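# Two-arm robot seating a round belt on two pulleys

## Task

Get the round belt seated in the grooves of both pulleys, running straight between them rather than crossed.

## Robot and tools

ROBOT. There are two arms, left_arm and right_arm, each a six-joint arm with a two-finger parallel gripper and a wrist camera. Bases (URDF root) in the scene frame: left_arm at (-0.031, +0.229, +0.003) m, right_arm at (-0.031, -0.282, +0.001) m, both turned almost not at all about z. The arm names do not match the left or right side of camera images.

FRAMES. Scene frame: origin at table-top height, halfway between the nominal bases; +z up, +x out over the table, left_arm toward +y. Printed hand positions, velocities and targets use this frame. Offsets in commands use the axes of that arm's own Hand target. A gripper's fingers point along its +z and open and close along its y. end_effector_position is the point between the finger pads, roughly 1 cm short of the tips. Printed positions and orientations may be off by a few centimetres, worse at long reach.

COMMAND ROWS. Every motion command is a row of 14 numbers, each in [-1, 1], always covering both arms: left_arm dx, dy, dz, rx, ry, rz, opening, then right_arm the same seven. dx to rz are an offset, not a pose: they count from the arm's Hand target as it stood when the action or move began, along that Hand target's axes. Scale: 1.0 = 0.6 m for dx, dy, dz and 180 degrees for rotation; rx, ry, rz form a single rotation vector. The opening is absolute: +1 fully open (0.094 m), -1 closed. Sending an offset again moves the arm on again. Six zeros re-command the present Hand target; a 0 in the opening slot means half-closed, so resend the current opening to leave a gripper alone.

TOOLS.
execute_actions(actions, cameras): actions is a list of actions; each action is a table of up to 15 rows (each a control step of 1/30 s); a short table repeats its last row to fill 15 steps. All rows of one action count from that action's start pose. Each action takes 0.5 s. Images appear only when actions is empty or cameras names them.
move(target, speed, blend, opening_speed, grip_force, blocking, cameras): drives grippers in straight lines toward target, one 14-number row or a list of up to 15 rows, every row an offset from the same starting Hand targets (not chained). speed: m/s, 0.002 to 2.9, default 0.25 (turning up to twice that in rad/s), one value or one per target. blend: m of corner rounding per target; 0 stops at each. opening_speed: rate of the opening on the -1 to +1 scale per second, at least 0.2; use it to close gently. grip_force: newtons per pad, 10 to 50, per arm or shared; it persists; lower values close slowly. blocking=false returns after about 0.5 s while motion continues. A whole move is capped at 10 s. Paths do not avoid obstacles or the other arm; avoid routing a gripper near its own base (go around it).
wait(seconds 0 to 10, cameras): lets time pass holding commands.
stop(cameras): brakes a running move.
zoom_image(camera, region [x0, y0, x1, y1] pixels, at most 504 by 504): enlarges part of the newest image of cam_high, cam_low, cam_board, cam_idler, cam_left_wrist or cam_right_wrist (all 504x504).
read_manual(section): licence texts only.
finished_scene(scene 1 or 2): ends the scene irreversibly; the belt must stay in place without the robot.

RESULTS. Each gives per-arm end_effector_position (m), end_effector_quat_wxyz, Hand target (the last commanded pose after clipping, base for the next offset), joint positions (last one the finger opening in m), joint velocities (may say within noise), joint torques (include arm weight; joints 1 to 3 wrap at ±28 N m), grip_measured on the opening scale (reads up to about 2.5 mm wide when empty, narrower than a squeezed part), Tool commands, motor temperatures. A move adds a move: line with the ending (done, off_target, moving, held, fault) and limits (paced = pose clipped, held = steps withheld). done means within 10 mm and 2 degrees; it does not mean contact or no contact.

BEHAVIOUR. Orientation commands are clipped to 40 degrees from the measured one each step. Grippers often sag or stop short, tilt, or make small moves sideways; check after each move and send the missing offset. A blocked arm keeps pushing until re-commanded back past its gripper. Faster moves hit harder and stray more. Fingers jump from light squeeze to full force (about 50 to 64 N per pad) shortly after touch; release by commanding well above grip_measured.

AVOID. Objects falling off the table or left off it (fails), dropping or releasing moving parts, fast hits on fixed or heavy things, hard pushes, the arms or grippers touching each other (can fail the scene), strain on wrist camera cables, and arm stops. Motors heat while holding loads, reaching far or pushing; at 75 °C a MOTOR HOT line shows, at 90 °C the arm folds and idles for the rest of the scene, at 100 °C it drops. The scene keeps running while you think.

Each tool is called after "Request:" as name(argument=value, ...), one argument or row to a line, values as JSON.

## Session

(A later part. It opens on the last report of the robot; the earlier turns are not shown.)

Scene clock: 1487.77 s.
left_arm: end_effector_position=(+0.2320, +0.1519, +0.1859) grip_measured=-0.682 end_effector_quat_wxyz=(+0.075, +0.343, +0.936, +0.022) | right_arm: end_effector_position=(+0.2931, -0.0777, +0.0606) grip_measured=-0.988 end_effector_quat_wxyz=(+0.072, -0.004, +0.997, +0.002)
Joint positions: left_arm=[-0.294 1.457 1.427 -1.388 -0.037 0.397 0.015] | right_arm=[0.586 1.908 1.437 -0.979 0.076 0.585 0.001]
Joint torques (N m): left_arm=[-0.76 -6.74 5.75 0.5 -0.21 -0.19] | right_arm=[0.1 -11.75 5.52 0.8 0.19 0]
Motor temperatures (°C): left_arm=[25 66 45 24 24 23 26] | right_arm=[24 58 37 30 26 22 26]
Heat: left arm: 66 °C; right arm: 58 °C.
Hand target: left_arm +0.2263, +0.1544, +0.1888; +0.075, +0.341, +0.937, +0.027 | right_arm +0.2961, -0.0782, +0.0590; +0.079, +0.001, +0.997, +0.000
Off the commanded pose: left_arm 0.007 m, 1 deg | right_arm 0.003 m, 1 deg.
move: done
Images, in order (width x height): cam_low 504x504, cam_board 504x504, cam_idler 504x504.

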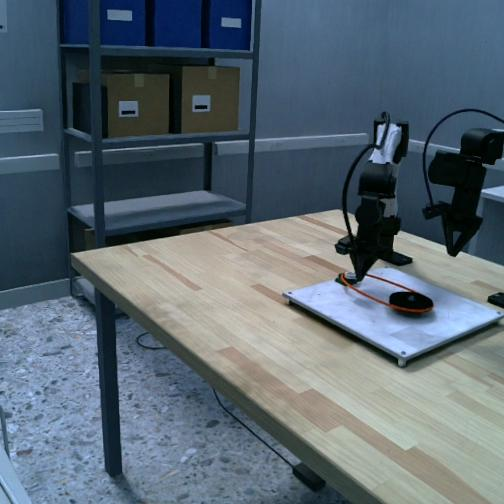

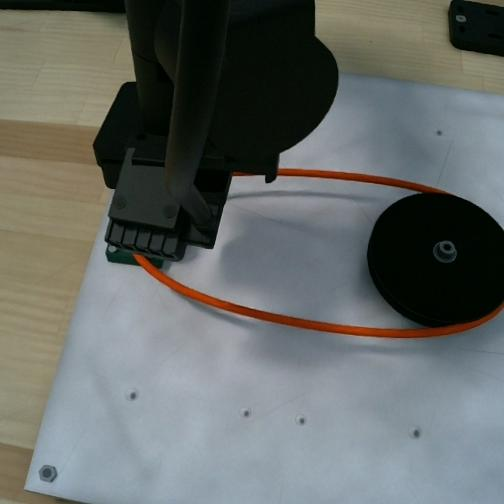

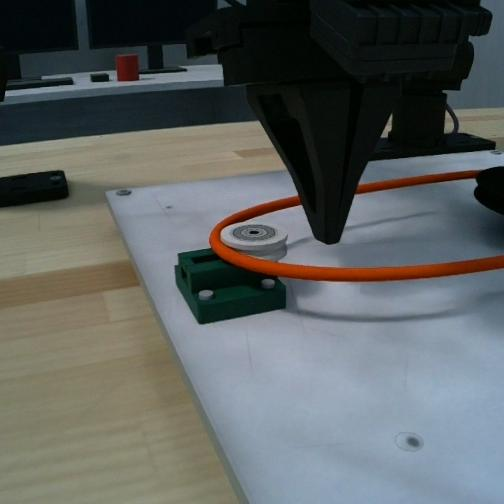

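Request:
move(
  target=[
    [0,0,0,0,0,0,-0.68,-0.002,-0.01,-0.013,0,0,0,-1],
    [0,0,0,0,0,0,-0.68,-0.002,-0.038,-0.013,0,0,0,-1],
  ],
  speed=0.05,
  cameras=["cam_board","cam_idler","cam_low"],
)

Request:
zoom_image(
  camera="cam_idler",
  region=[130, 150, 330, 330],
)

Request:
zoom_image(
  camera="cam_low",
  region=[320, 230, 480, 350],
)

Scene clock: 1500.00 s.
left_arm: end_effector_position=(+0.2320, +0.1519, +0.1859) grip_measured=-0.682 end_effector_quat_wxyz=(+0.075, +0.343, +0.936, +0.022) | right_arm: end_effector_position=(+0.2942, -0.0931, +0.0579) grip_measured=-0.988 end_effector_quat_wxyz=(+0.067, -0.002, +0.998, +0.002)
Joint positions: left_arm=[-0.294 1.457 1.427 -1.388 -0.037 0.397 0.015] | right_arm=[0.546 1.889 1.402 -0.967 0.066 0.549 0.001]
Joint torques (N m): left_arm=[-0.68 -6.72 5.81 0.51 -0.2 -0.21] | right_arm=[-0.73 -15.08 4.9 0.57 0.24 -0.09]
Motor temperatures (°C): left_arm=[25 63 44 24 24 23 26] | right_arm=[24 61 37 29 26 22 26]
Heat: left arm: 63 °C; right arm: 61 °C.
Hand target: left_arm +0.2263, +0.1544, +0.1888; +0.075, +0.341, +0.937, +0.027 | right_arm +0.2961, -0.1009, +0.0668; +0.079, +0.001, +0.997, +0.000
Off the commanded pose: left_arm 0.007 m, 1 deg | right_arm 0.012 m, 1 deg.
move: off_target (right_arm)
Images, in order (width x height): cam_low 504x504, cam_board 504x504, cam_idler 504x504.

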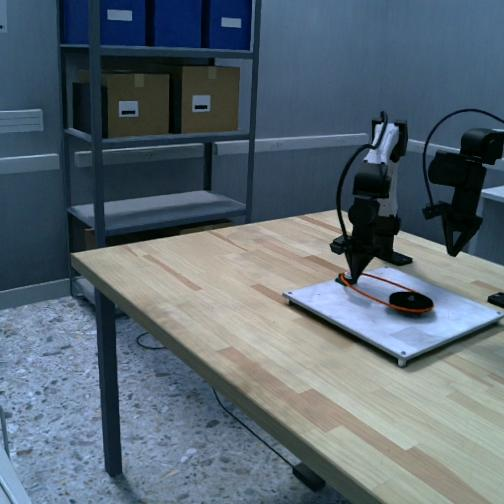

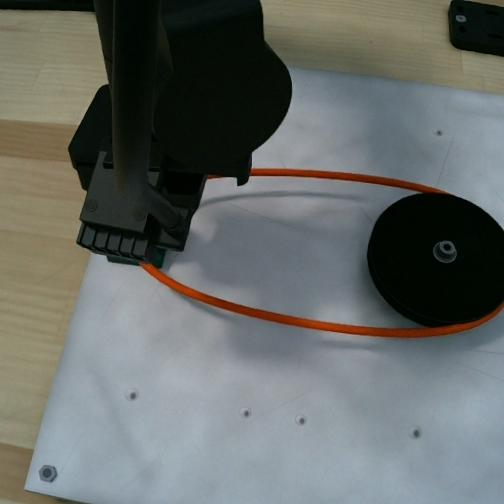

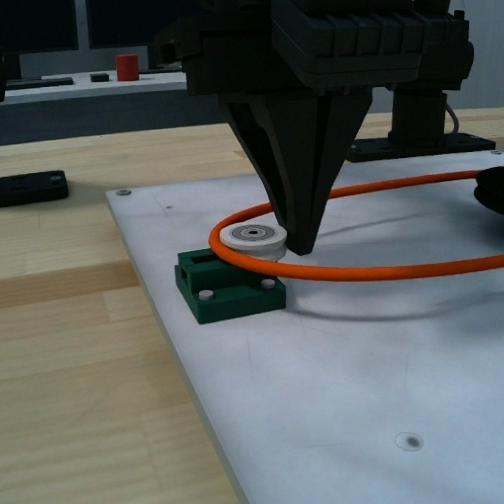

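Scaled by 2.520 from the camera's 504x504 image, which has a finer 720x720 frame.

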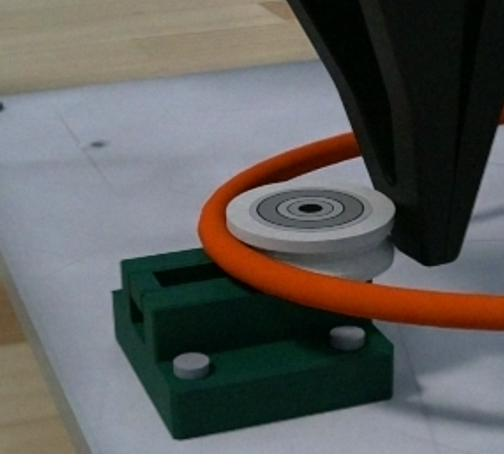

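Scaled by 3.150 from the camera's 504x504 image, which has a finer 720x720 frame.

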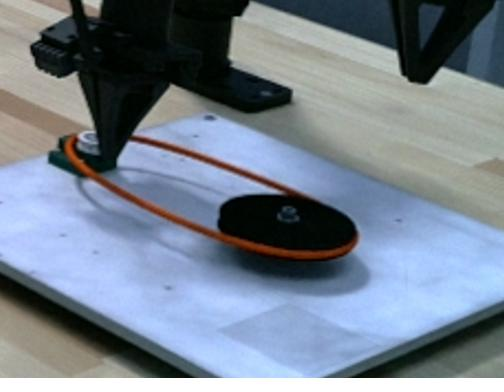

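Request:
move(
  target=[
    [0,0,0,0,0,0,-0.68,0,0.025,-0.012,0,0,0,-1],
    [0,0,0,0,0,0,-0.68,0,0,-0.006,0,0,0,-1],
  ],
  speed=0.05,
  cameras=["cam_board","cam_idler","cam_low"],
)

Request:
zoom_image(
  camera="cam_idler",
  region=[130, 150, 330, 330],
)

Scene clock: 1514.63 s.
left_arm: end_effector_position=(+0.2320, +0.1519, +0.1859) grip_measured=-0.682 end_effector_quat_wxyz=(+0.075, +0.343, +0.936, +0.022) | right_arm: end_effector_position=(+0.2932, -0.0935, +0.0619) grip_measured=-0.988 end_effector_quat_wxyz=(+0.066, -0.002, +0.998, +0.002)
Joint positions: left_arm=[-0.294 1.457 1.427 -1.388 -0.037 0.397 0.015] | right_arm=[0.547 1.883 1.411 -0.983 0.066 0.549 0.001]
Joint torques (N m): left_arm=[-0.76 -6.76 5.79 0.5 -0.2 -0.19] | right_arm=[-0.87 -14.95 5.08 0.62 0.18 -0.03]
Motor temperatures (°C): left_arm=[25 60 43 24 24 23 26] | right_arm=[24 65 36 28 26 22 26]
Heat: left arm: 60 °C; right arm: 65 °C.
Hand target: left_arm +0.2263, +0.1544, +0.1888; +0.075, +0.341, +0.937, +0.027 | right_arm +0.2954, -0.1009, +0.0704; +0.079, +0.001, +0.997, +0.000
Off the commanded pose: left_arm 0.007 m, 1 deg | right_arm 0.012 m, 2 deg.
move: off_target (right_arm)
Images, in order (width x height): cam_low 504x504, cam_board 504x504, cam_idler 504x504.

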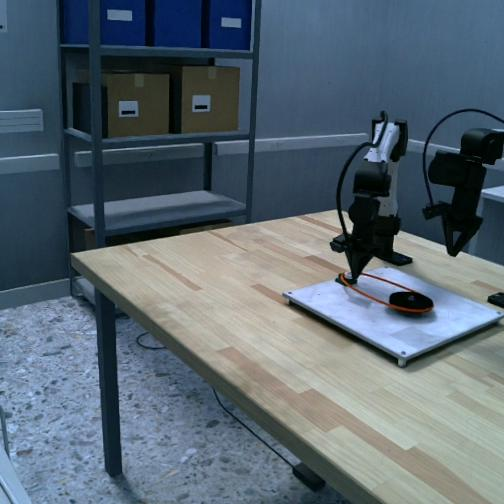

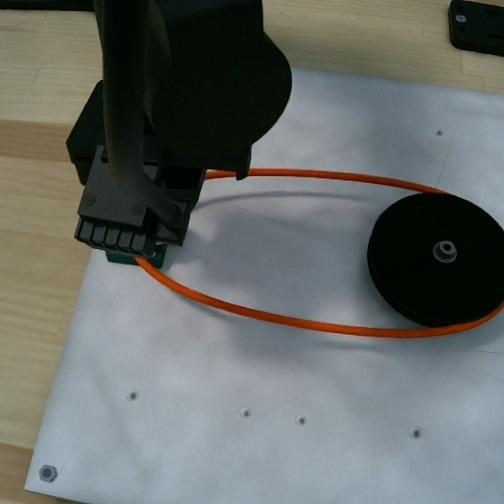

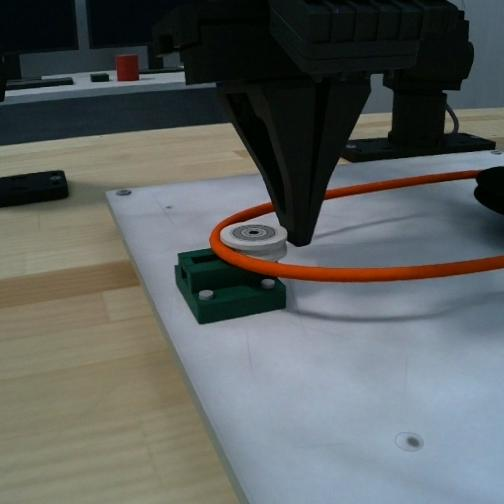

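Scaled by 2.520 from the camera's 504x504 image, which has a finer 720x720 frame.

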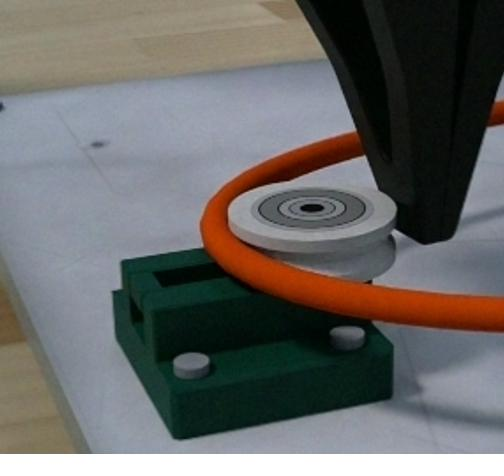

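Good height. Push more.

Request:
move(
  target=[0,0,0,0,0,0,-0.68,0,-0.025,0,0,0,0,-1],
  speed=0.04,
  cameras=["cam_board","cam_idler","cam_low"],
)

Request:
zoom_image(
  camera="cam_idler",
  region=[130, 150, 330, 330],
)

Request:
zoom_image(
  camera="cam_low",
  region=[320, 230, 480, 350],
)

Scene clock: 1523.13 s.
left_arm: end_effector_position=(+0.2320, +0.1519, +0.1859) grip_measured=-0.682 end_effector_quat_wxyz=(+0.075, +0.343, +0.936, +0.022) | right_arm: end_effector_position=(+0.2945, -0.0980, +0.0622) grip_measured=-0.988 end_effector_quat_wxyz=(+0.068, -0.007, +0.997, +0.021)
Joint positions: left_arm=[-0.294 1.457 1.427 -1.388 -0.037 0.397 0.015] | right_arm=[0.518 1.857 1.376 -0.95 0.031 0.514 0.001]
Joint torques (N m): left_arm=[-0.73 -6.74 5.78 0.52 -0.19 -0.2] | right_arm=[-1.66 -14.8 4.89 0.5 0.51 -0.11]
Motor temperatures (°C): left_arm=[25 59 43 24 24 23 26] | right_arm=[24 66 36 28 26 22 26]
Heat: left arm: 59 °C; right arm: 66 °C.
Hand target: left_arm +0.2263, +0.1544, +0.1888; +0.075, +0.341, +0.937, +0.027 | right_arm +0.2953, -0.1160, +0.0703; +0.079, +0.001, +0.997, +0.000
Off the commanded pose: left_arm 0.007 m, 1 deg | right_arm 0.020 m, 3 deg.
move: off_target (right_arm)
Images, in order (width x height): cam_low 504x504, cam_board 504x504, cam_idler 504x504.

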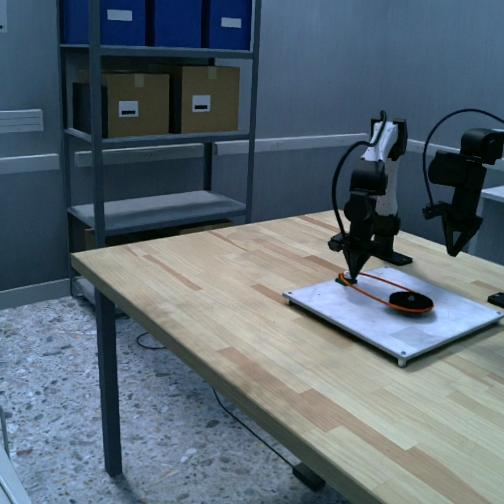

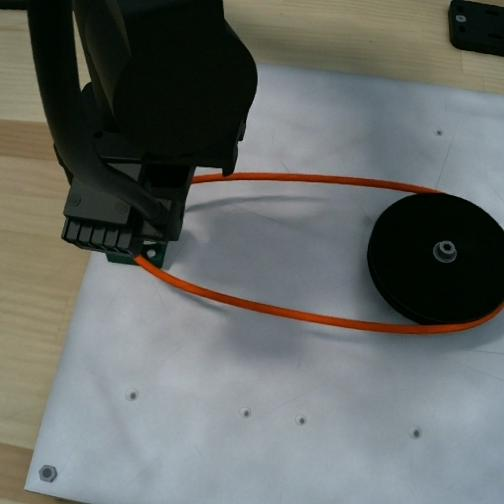

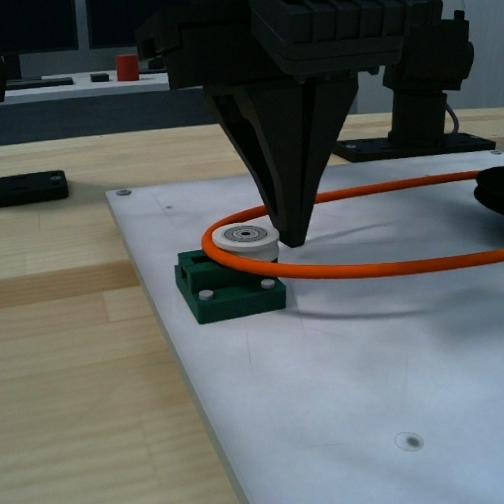

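Scaled by 2.520 from the camera's 504x504 image, which has a finer 720x720 frame.

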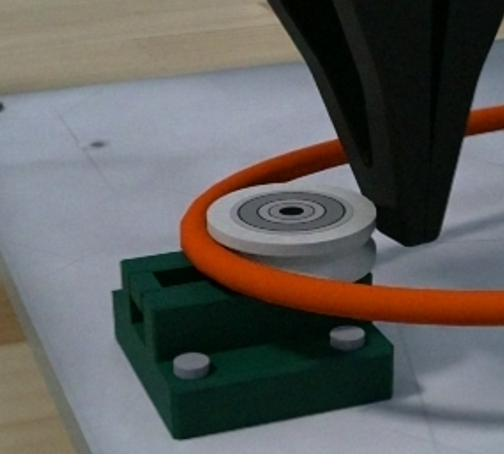

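Scaled by 3.150 from the camera's 504x504 image, which has a finer 720x720 frame.

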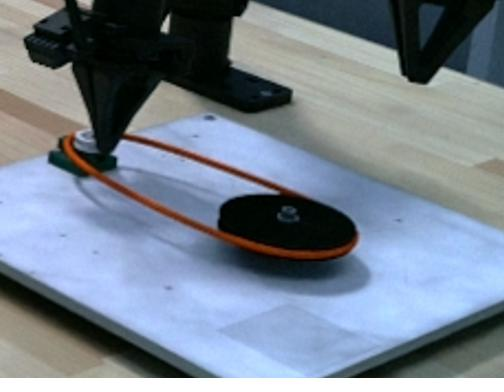

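Working well; continue.

Request:
move(
  target=[0,0,0,0,0,0,-0.68,0,-0.025,0,0,0,0,-1],
  speed=0.04,
  cameras=["cam_board","cam_idler","cam_low"],
)

Request:
zoom_image(
  camera="cam_idler",
  region=[130, 150, 330, 330],
)

Request:
zoom_image(
  camera="cam_low",
  region=[320, 230, 480, 350],
)

Scene clock: 1531.33 s.
left_arm: end_effector_position=(+0.2320, +0.1519, +0.1859) grip_measured=-0.682 end_effector_quat_wxyz=(+0.075, +0.343, +0.936, +0.022) | right_arm: end_effector_position=(+0.3002, -0.1213, +0.0689) grip_measured=-0.988 end_effector_quat_wxyz=(+0.080, +0.001, +0.997, +0.015)
Joint positions: left_arm=[-0.294 1.457 1.427 -1.388 -0.037 0.397 0.015] | right_arm=[0.463 1.815 1.346 -0.945 0.047 0.472 0.001]
Joint torques (N m): left_arm=[-0.7 -6.69 5.81 0.5 -0.2 -0.19] | right_arm=[-0.27 -12.79 4.83 0.55 0.29 -0.13]
Motor temperatures (°C): left_arm=[25 58 43 24 24 23 26] | right_arm=[24 69 35 28 26 22 26]
Heat: left arm: 58 °C; right arm: 69 °C.
Hand target: left_arm +0.2263, +0.1544, +0.1888; +0.075, +0.341, +0.937, +0.027 | right_arm +0.2954, -0.1309, +0.0704; +0.079, +0.001, +0.997, +0.000
Off the commanded pose: left_arm 0.007 m, 1 deg | right_arm 0.011 m, 2 deg.
move: off_target (right_arm)
Images, in order (width x height): cam_low 504x504, cam_board 504x504, cam_idler 504x504.

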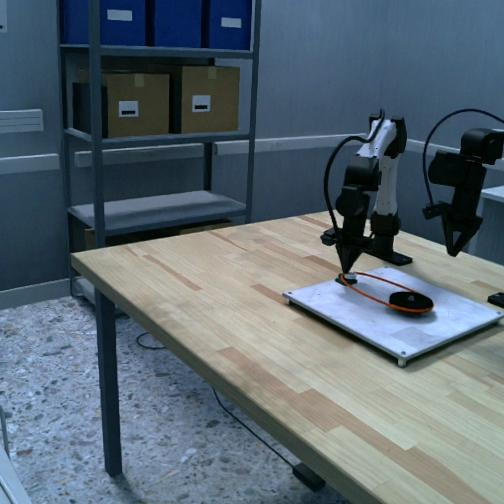

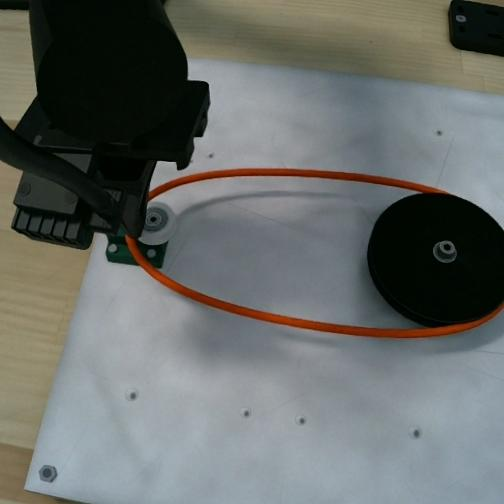

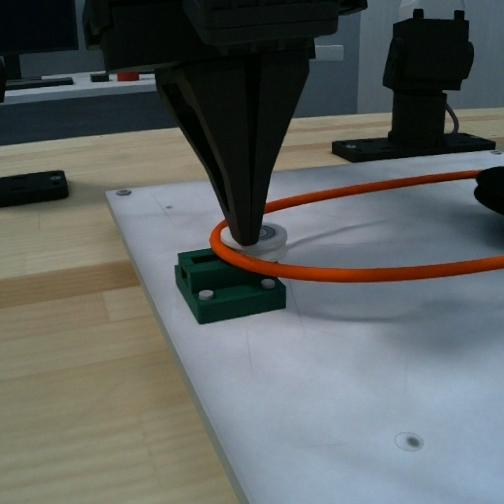

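Scaled by 2.520 from the camera's 504x504 image, which has a finer 720x720 frame.

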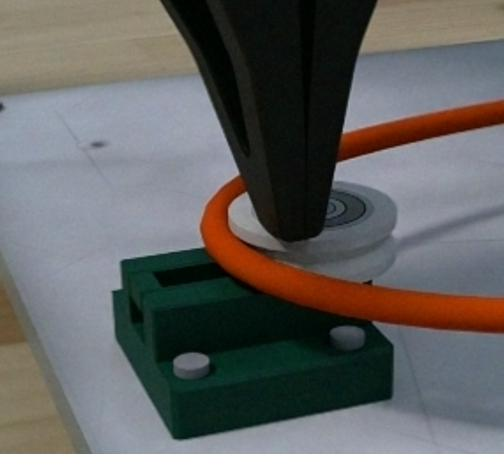

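Scaled by 3.150 from the camera's 504x504 image, which has a finer 720x720 frame.

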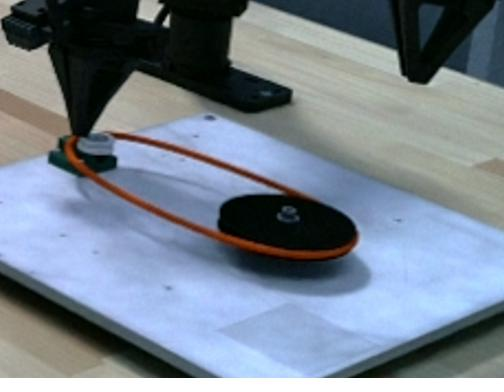

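Request:
move(
  target=[
    [0,0,0,0,0,0,-0.68,0,-0.004,-0.15,0,0,0,-1],
    [0,0,0,0,0,0,-0.68,0.1,-0.15,-0.16,0,0,0,-1],
  ],
  speed=0.15,
  cameras=["cam_board","cam_idler","cam_low"],
)

Request:
zoom_image(
  camera="cam_idler",
  region=[180, 190, 320, 320],
)

Request:
zoom_image(
  camera="cam_low",
  region=[320, 250, 450, 330],
)

Request:
zoom_image(
  camera="cam_board",
  region=[80, 140, 240, 300],
)

Request:
zoom_image(
  camera="cam_board",
  region=[344, 150, 504, 350],
)

Scene clock: 1549.80 s.
left_arm: end_effector_position=(+0.2320, +0.1519, +0.1859) grip_measured=-0.682 end_effector_quat_wxyz=(+0.075, +0.343, +0.936, +0.022) | right_arm: end_effector_position=(+0.2225, -0.2210, +0.1551) grip_measured=-0.988 end_effector_quat_wxyz=(+0.076, +0.002, +0.997, -0.006)
Joint positions: left_arm=[-0.294 1.457 1.427 -1.388 -0.037 0.397 0.015] | right_arm=[0.26 1.397 1.258 -1.289 0.052 0.272 0.001]
Joint torques (N m): left_arm=[-0.77 -6.78 5.81 0.52 -0.2 -0.21] | right_arm=[-0.42 -7.61 5.38 0.74 -0.1 -0.08]
Motor temperatures (°C): left_arm=[25 57 42 24 24 23 26] | right_arm=[24 64 35 28 26 22 26]
Heat: left arm: 57 °C; right arm: 64 °C.
Hand target: left_arm +0.2263, +0.1544, +0.1888; +0.075, +0.341, +0.937, +0.027 | right_arm +0.2210, -0.2209, +0.1556; +0.079, +0.001, +0.997, +0.000
Off the commanded pose: left_arm 0.007 m, 1 deg | right_arm 0.002 m, 1 deg.
move: done
Images, in order (width x height): cam_low 504x504, cam_board 504x504, cam_idler 504x504.

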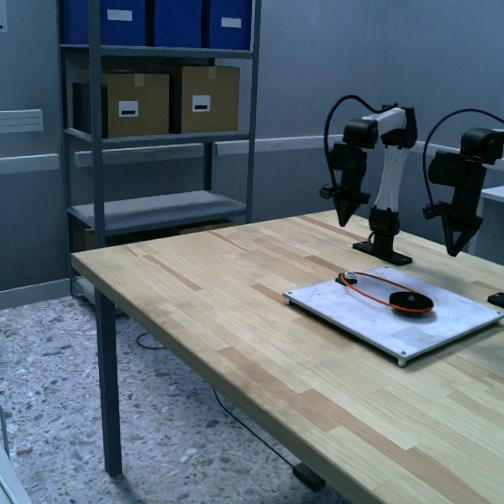

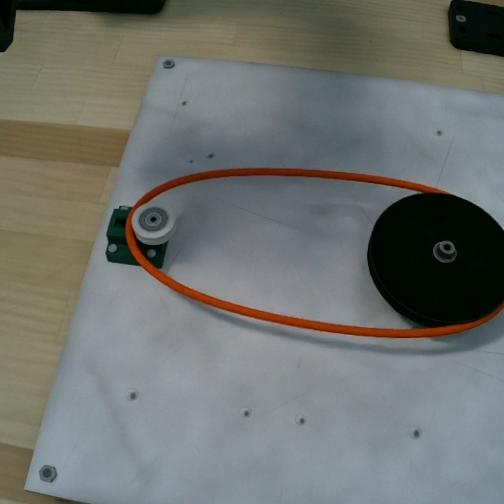

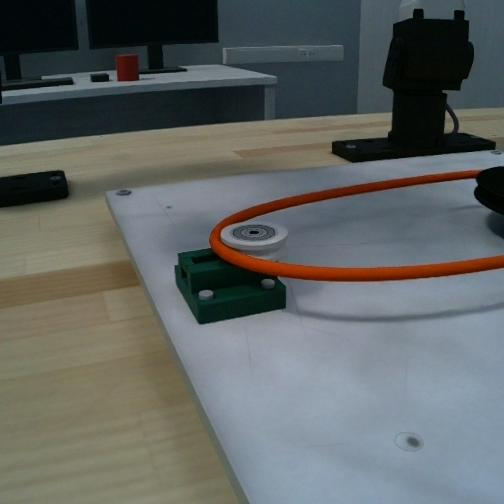

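Scaled by 3.600 from the camera's 504x504 image, which has a finer 720x720 frame.

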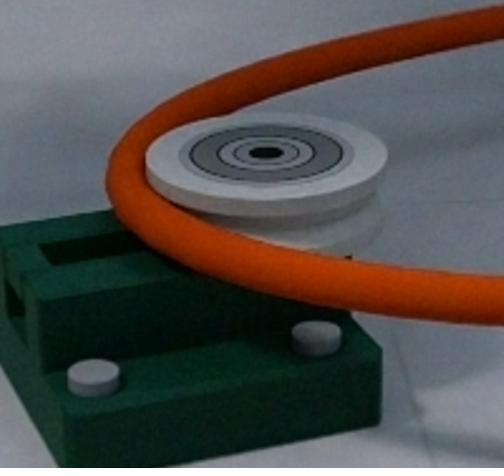

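Scaled by 3.877 from the camera's 504x504 image, which has a finer 720x720 frame.

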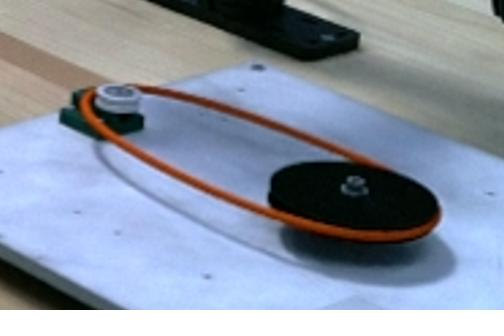

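Scaled by 3.150 from the camera's 504x504 image, which has a finer 720x720 frame.

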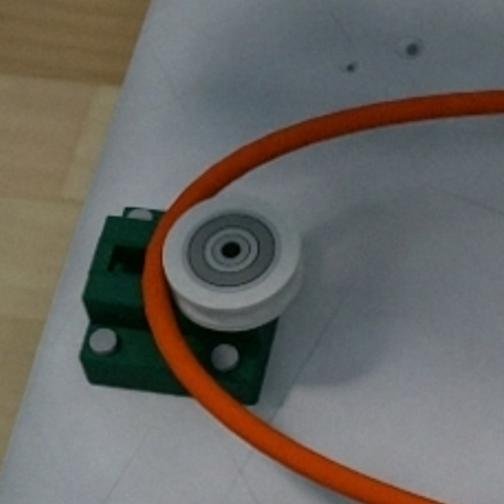

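Scaled by 2.520 from the camera's 504x504 image, which has a finer 720x720 frame.

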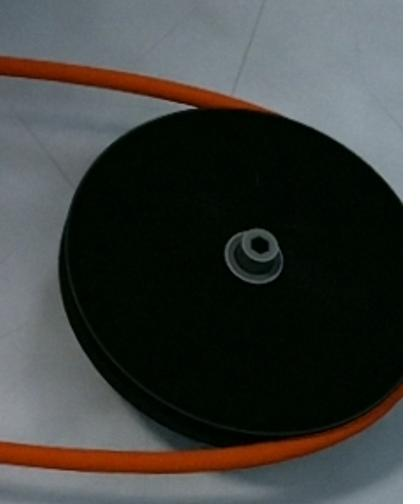

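Request:
move(
  target=[
    [0,0,0,0,0,0,-0.68,-0.1157,0.238,0.0618,0,0,0,-1],
    [0,0,0,0,0,0,-0.68,-0.0987,0.238,0.165,0,0,0,-1],
    [0,0,0,0,0,0,-0.68,-0.0997,0.165,0.1605,0,0,0,-1],
    [0,0,0,0,0,0,-0.68,-0.0997,0.24,0.1605,0,0,0,-1],
  ],
  speed=[0.2,0.1,0.04,0.05],
  cameras=["cam_board","cam_idler","cam_low"],
)

Request:
zoom_image(
  camera="cam_idler",
  region=[180, 190, 320, 320],
)

Request:
zoom_image(
  camera="cam_low",
  region=[320, 250, 450, 330],
)

Scene clock: 1576.57 s.
left_arm: end_effector_position=(+0.2320, +0.1519, +0.1859) grip_measured=-0.682 end_effector_quat_wxyz=(+0.075, +0.343, +0.936, +0.022) | right_arm: end_effector_position=(+0.2896, -0.0799, +0.0648) grip_measured=-0.988 end_effector_quat_wxyz=(+0.070, -0.003, +0.998, +0.001)
Joint positions: left_arm=[-0.294 1.457 1.427 -1.388 -0.037 0.397 0.015] | right_arm=[0.587 1.893 1.435 -0.995 0.076 0.588 0.001]
Joint torques (N m): left_arm=[-0.65 -6.68 5.89 0.51 -0.21 -0.2] | right_arm=[0.55 -11.11 8.92 0.58 0.2 0]
Motor temperatures (°C): left_arm=[25 56 41 24 24 23 26] | right_arm=[24 60 35 28 26 22 26]
Heat: left arm: 56 °C; right arm: 60 °C.
Hand target: left_arm +0.2263, +0.1544, +0.1888; +0.075, +0.341, +0.937, +0.027 | right_arm +0.2953, -0.0769, +0.0700; +0.079, +0.001, +0.997, +0.000
Off the commanded pose: left_arm 0.007 m, 1 deg | right_arm 0.008 m, 1 deg.
move: done
Images, in order (width x height): cam_low 504x504, cam_board 504x504, cam_idler 504x504.

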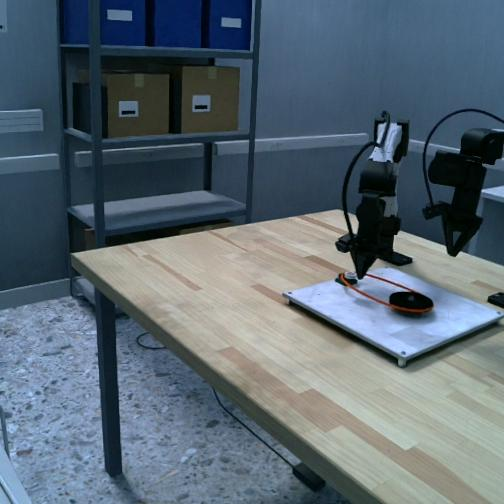

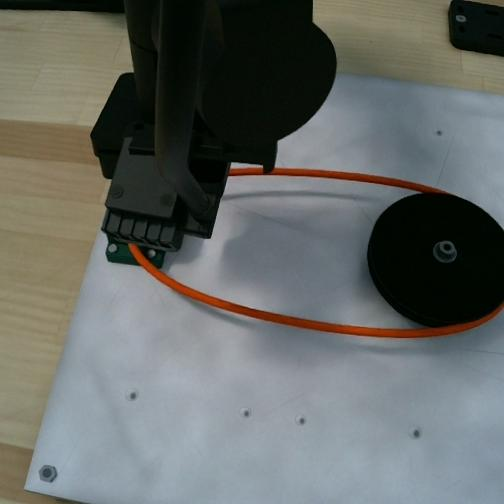

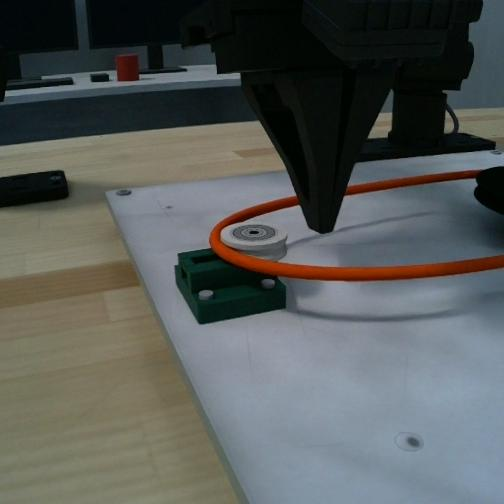

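Scaled by 3.600 from the camera's 504x504 image, which has a finer 720x720 frame.

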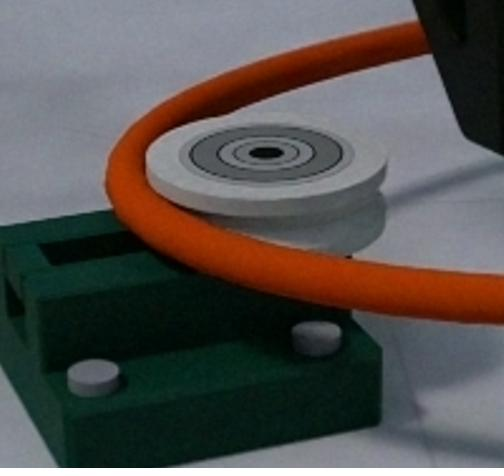

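Scaled by 3.877 from the camera's 504x504 image, which has a finer 720x720 frame.

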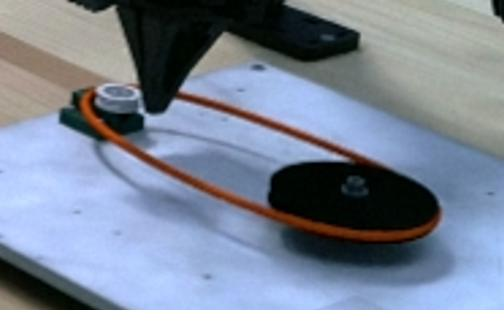

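Request:
move(
  target=[0,0,0,0,0,0,-0.68,0.02,0.0,-0.13,0,0,0,-1],
  speed=0.15,
  cameras=["cam_board","cam_idler","cam_low"],
)

Request:
finished_scene(
  scene=2,
)

Scene clock: 1585.73 s.
left_arm: end_effector_position=(+0.2320, +0.1519, +0.1859) grip_measured=-0.682 end_effector_quat_wxyz=(+0.075, +0.343, +0.936, +0.022) | right_arm: end_effector_position=(+0.2685, -0.0787, +0.1325) grip_measured=-0.988 end_effector_quat_wxyz=(+0.062, -0.002, +0.998, -0.005)
Joint positions: left_arm=[-0.294 1.457 1.427 -1.388 -0.037 0.397 0.015] | right_arm=[0.625 1.825 1.619 -1.27 0.081 0.628 0.001]
Joint torques (N m): left_arm=[-0.73 -6.76 5.72 0.5 -0.21 -0.2] | right_arm=[0.46 -12.81 8.51 0.58 0.19 0.03]
Motor temperatures (°C): left_arm=[25 55 41 24 24 23 26] | right_arm=[24 59 37 27 26 22 26]
Heat: left arm: 55 °C; right arm: 59 °C.
Hand target: left_arm +0.2263, +0.1544, +0.1888; +0.075, +0.341, +0.937, +0.027 | right_arm +0.2713, -0.0770, +0.1453; +0.079, +0.001, +0.997, +0.000
Off the commanded pose: left_arm 0.007 m, 1 deg | right_arm 0.013 m, 2 deg.
move: off_target (right_arm)
Images, in order (width x height): cam_low 504x504, cam_board 504x504, cam_idler 504x504.

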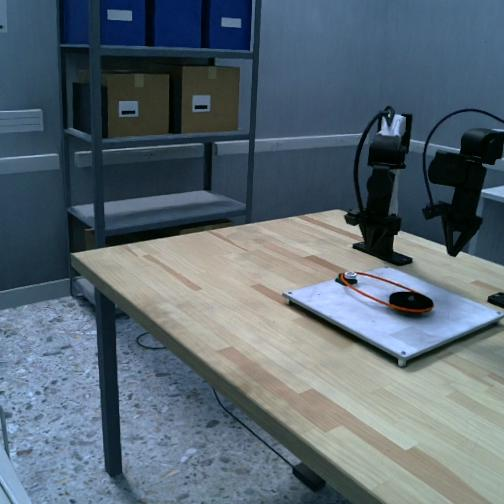

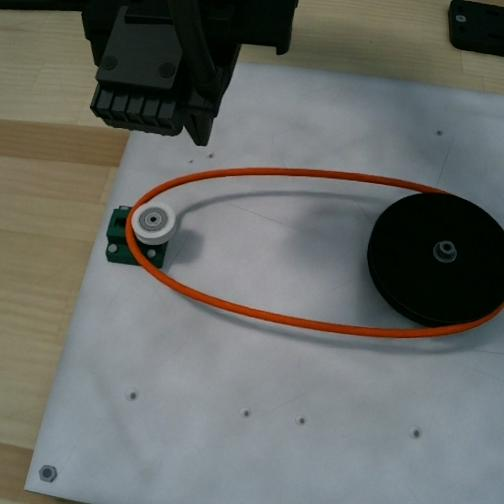

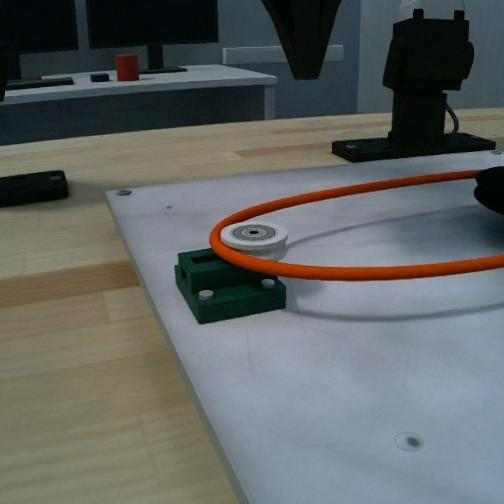

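The scene is finished: the task was done.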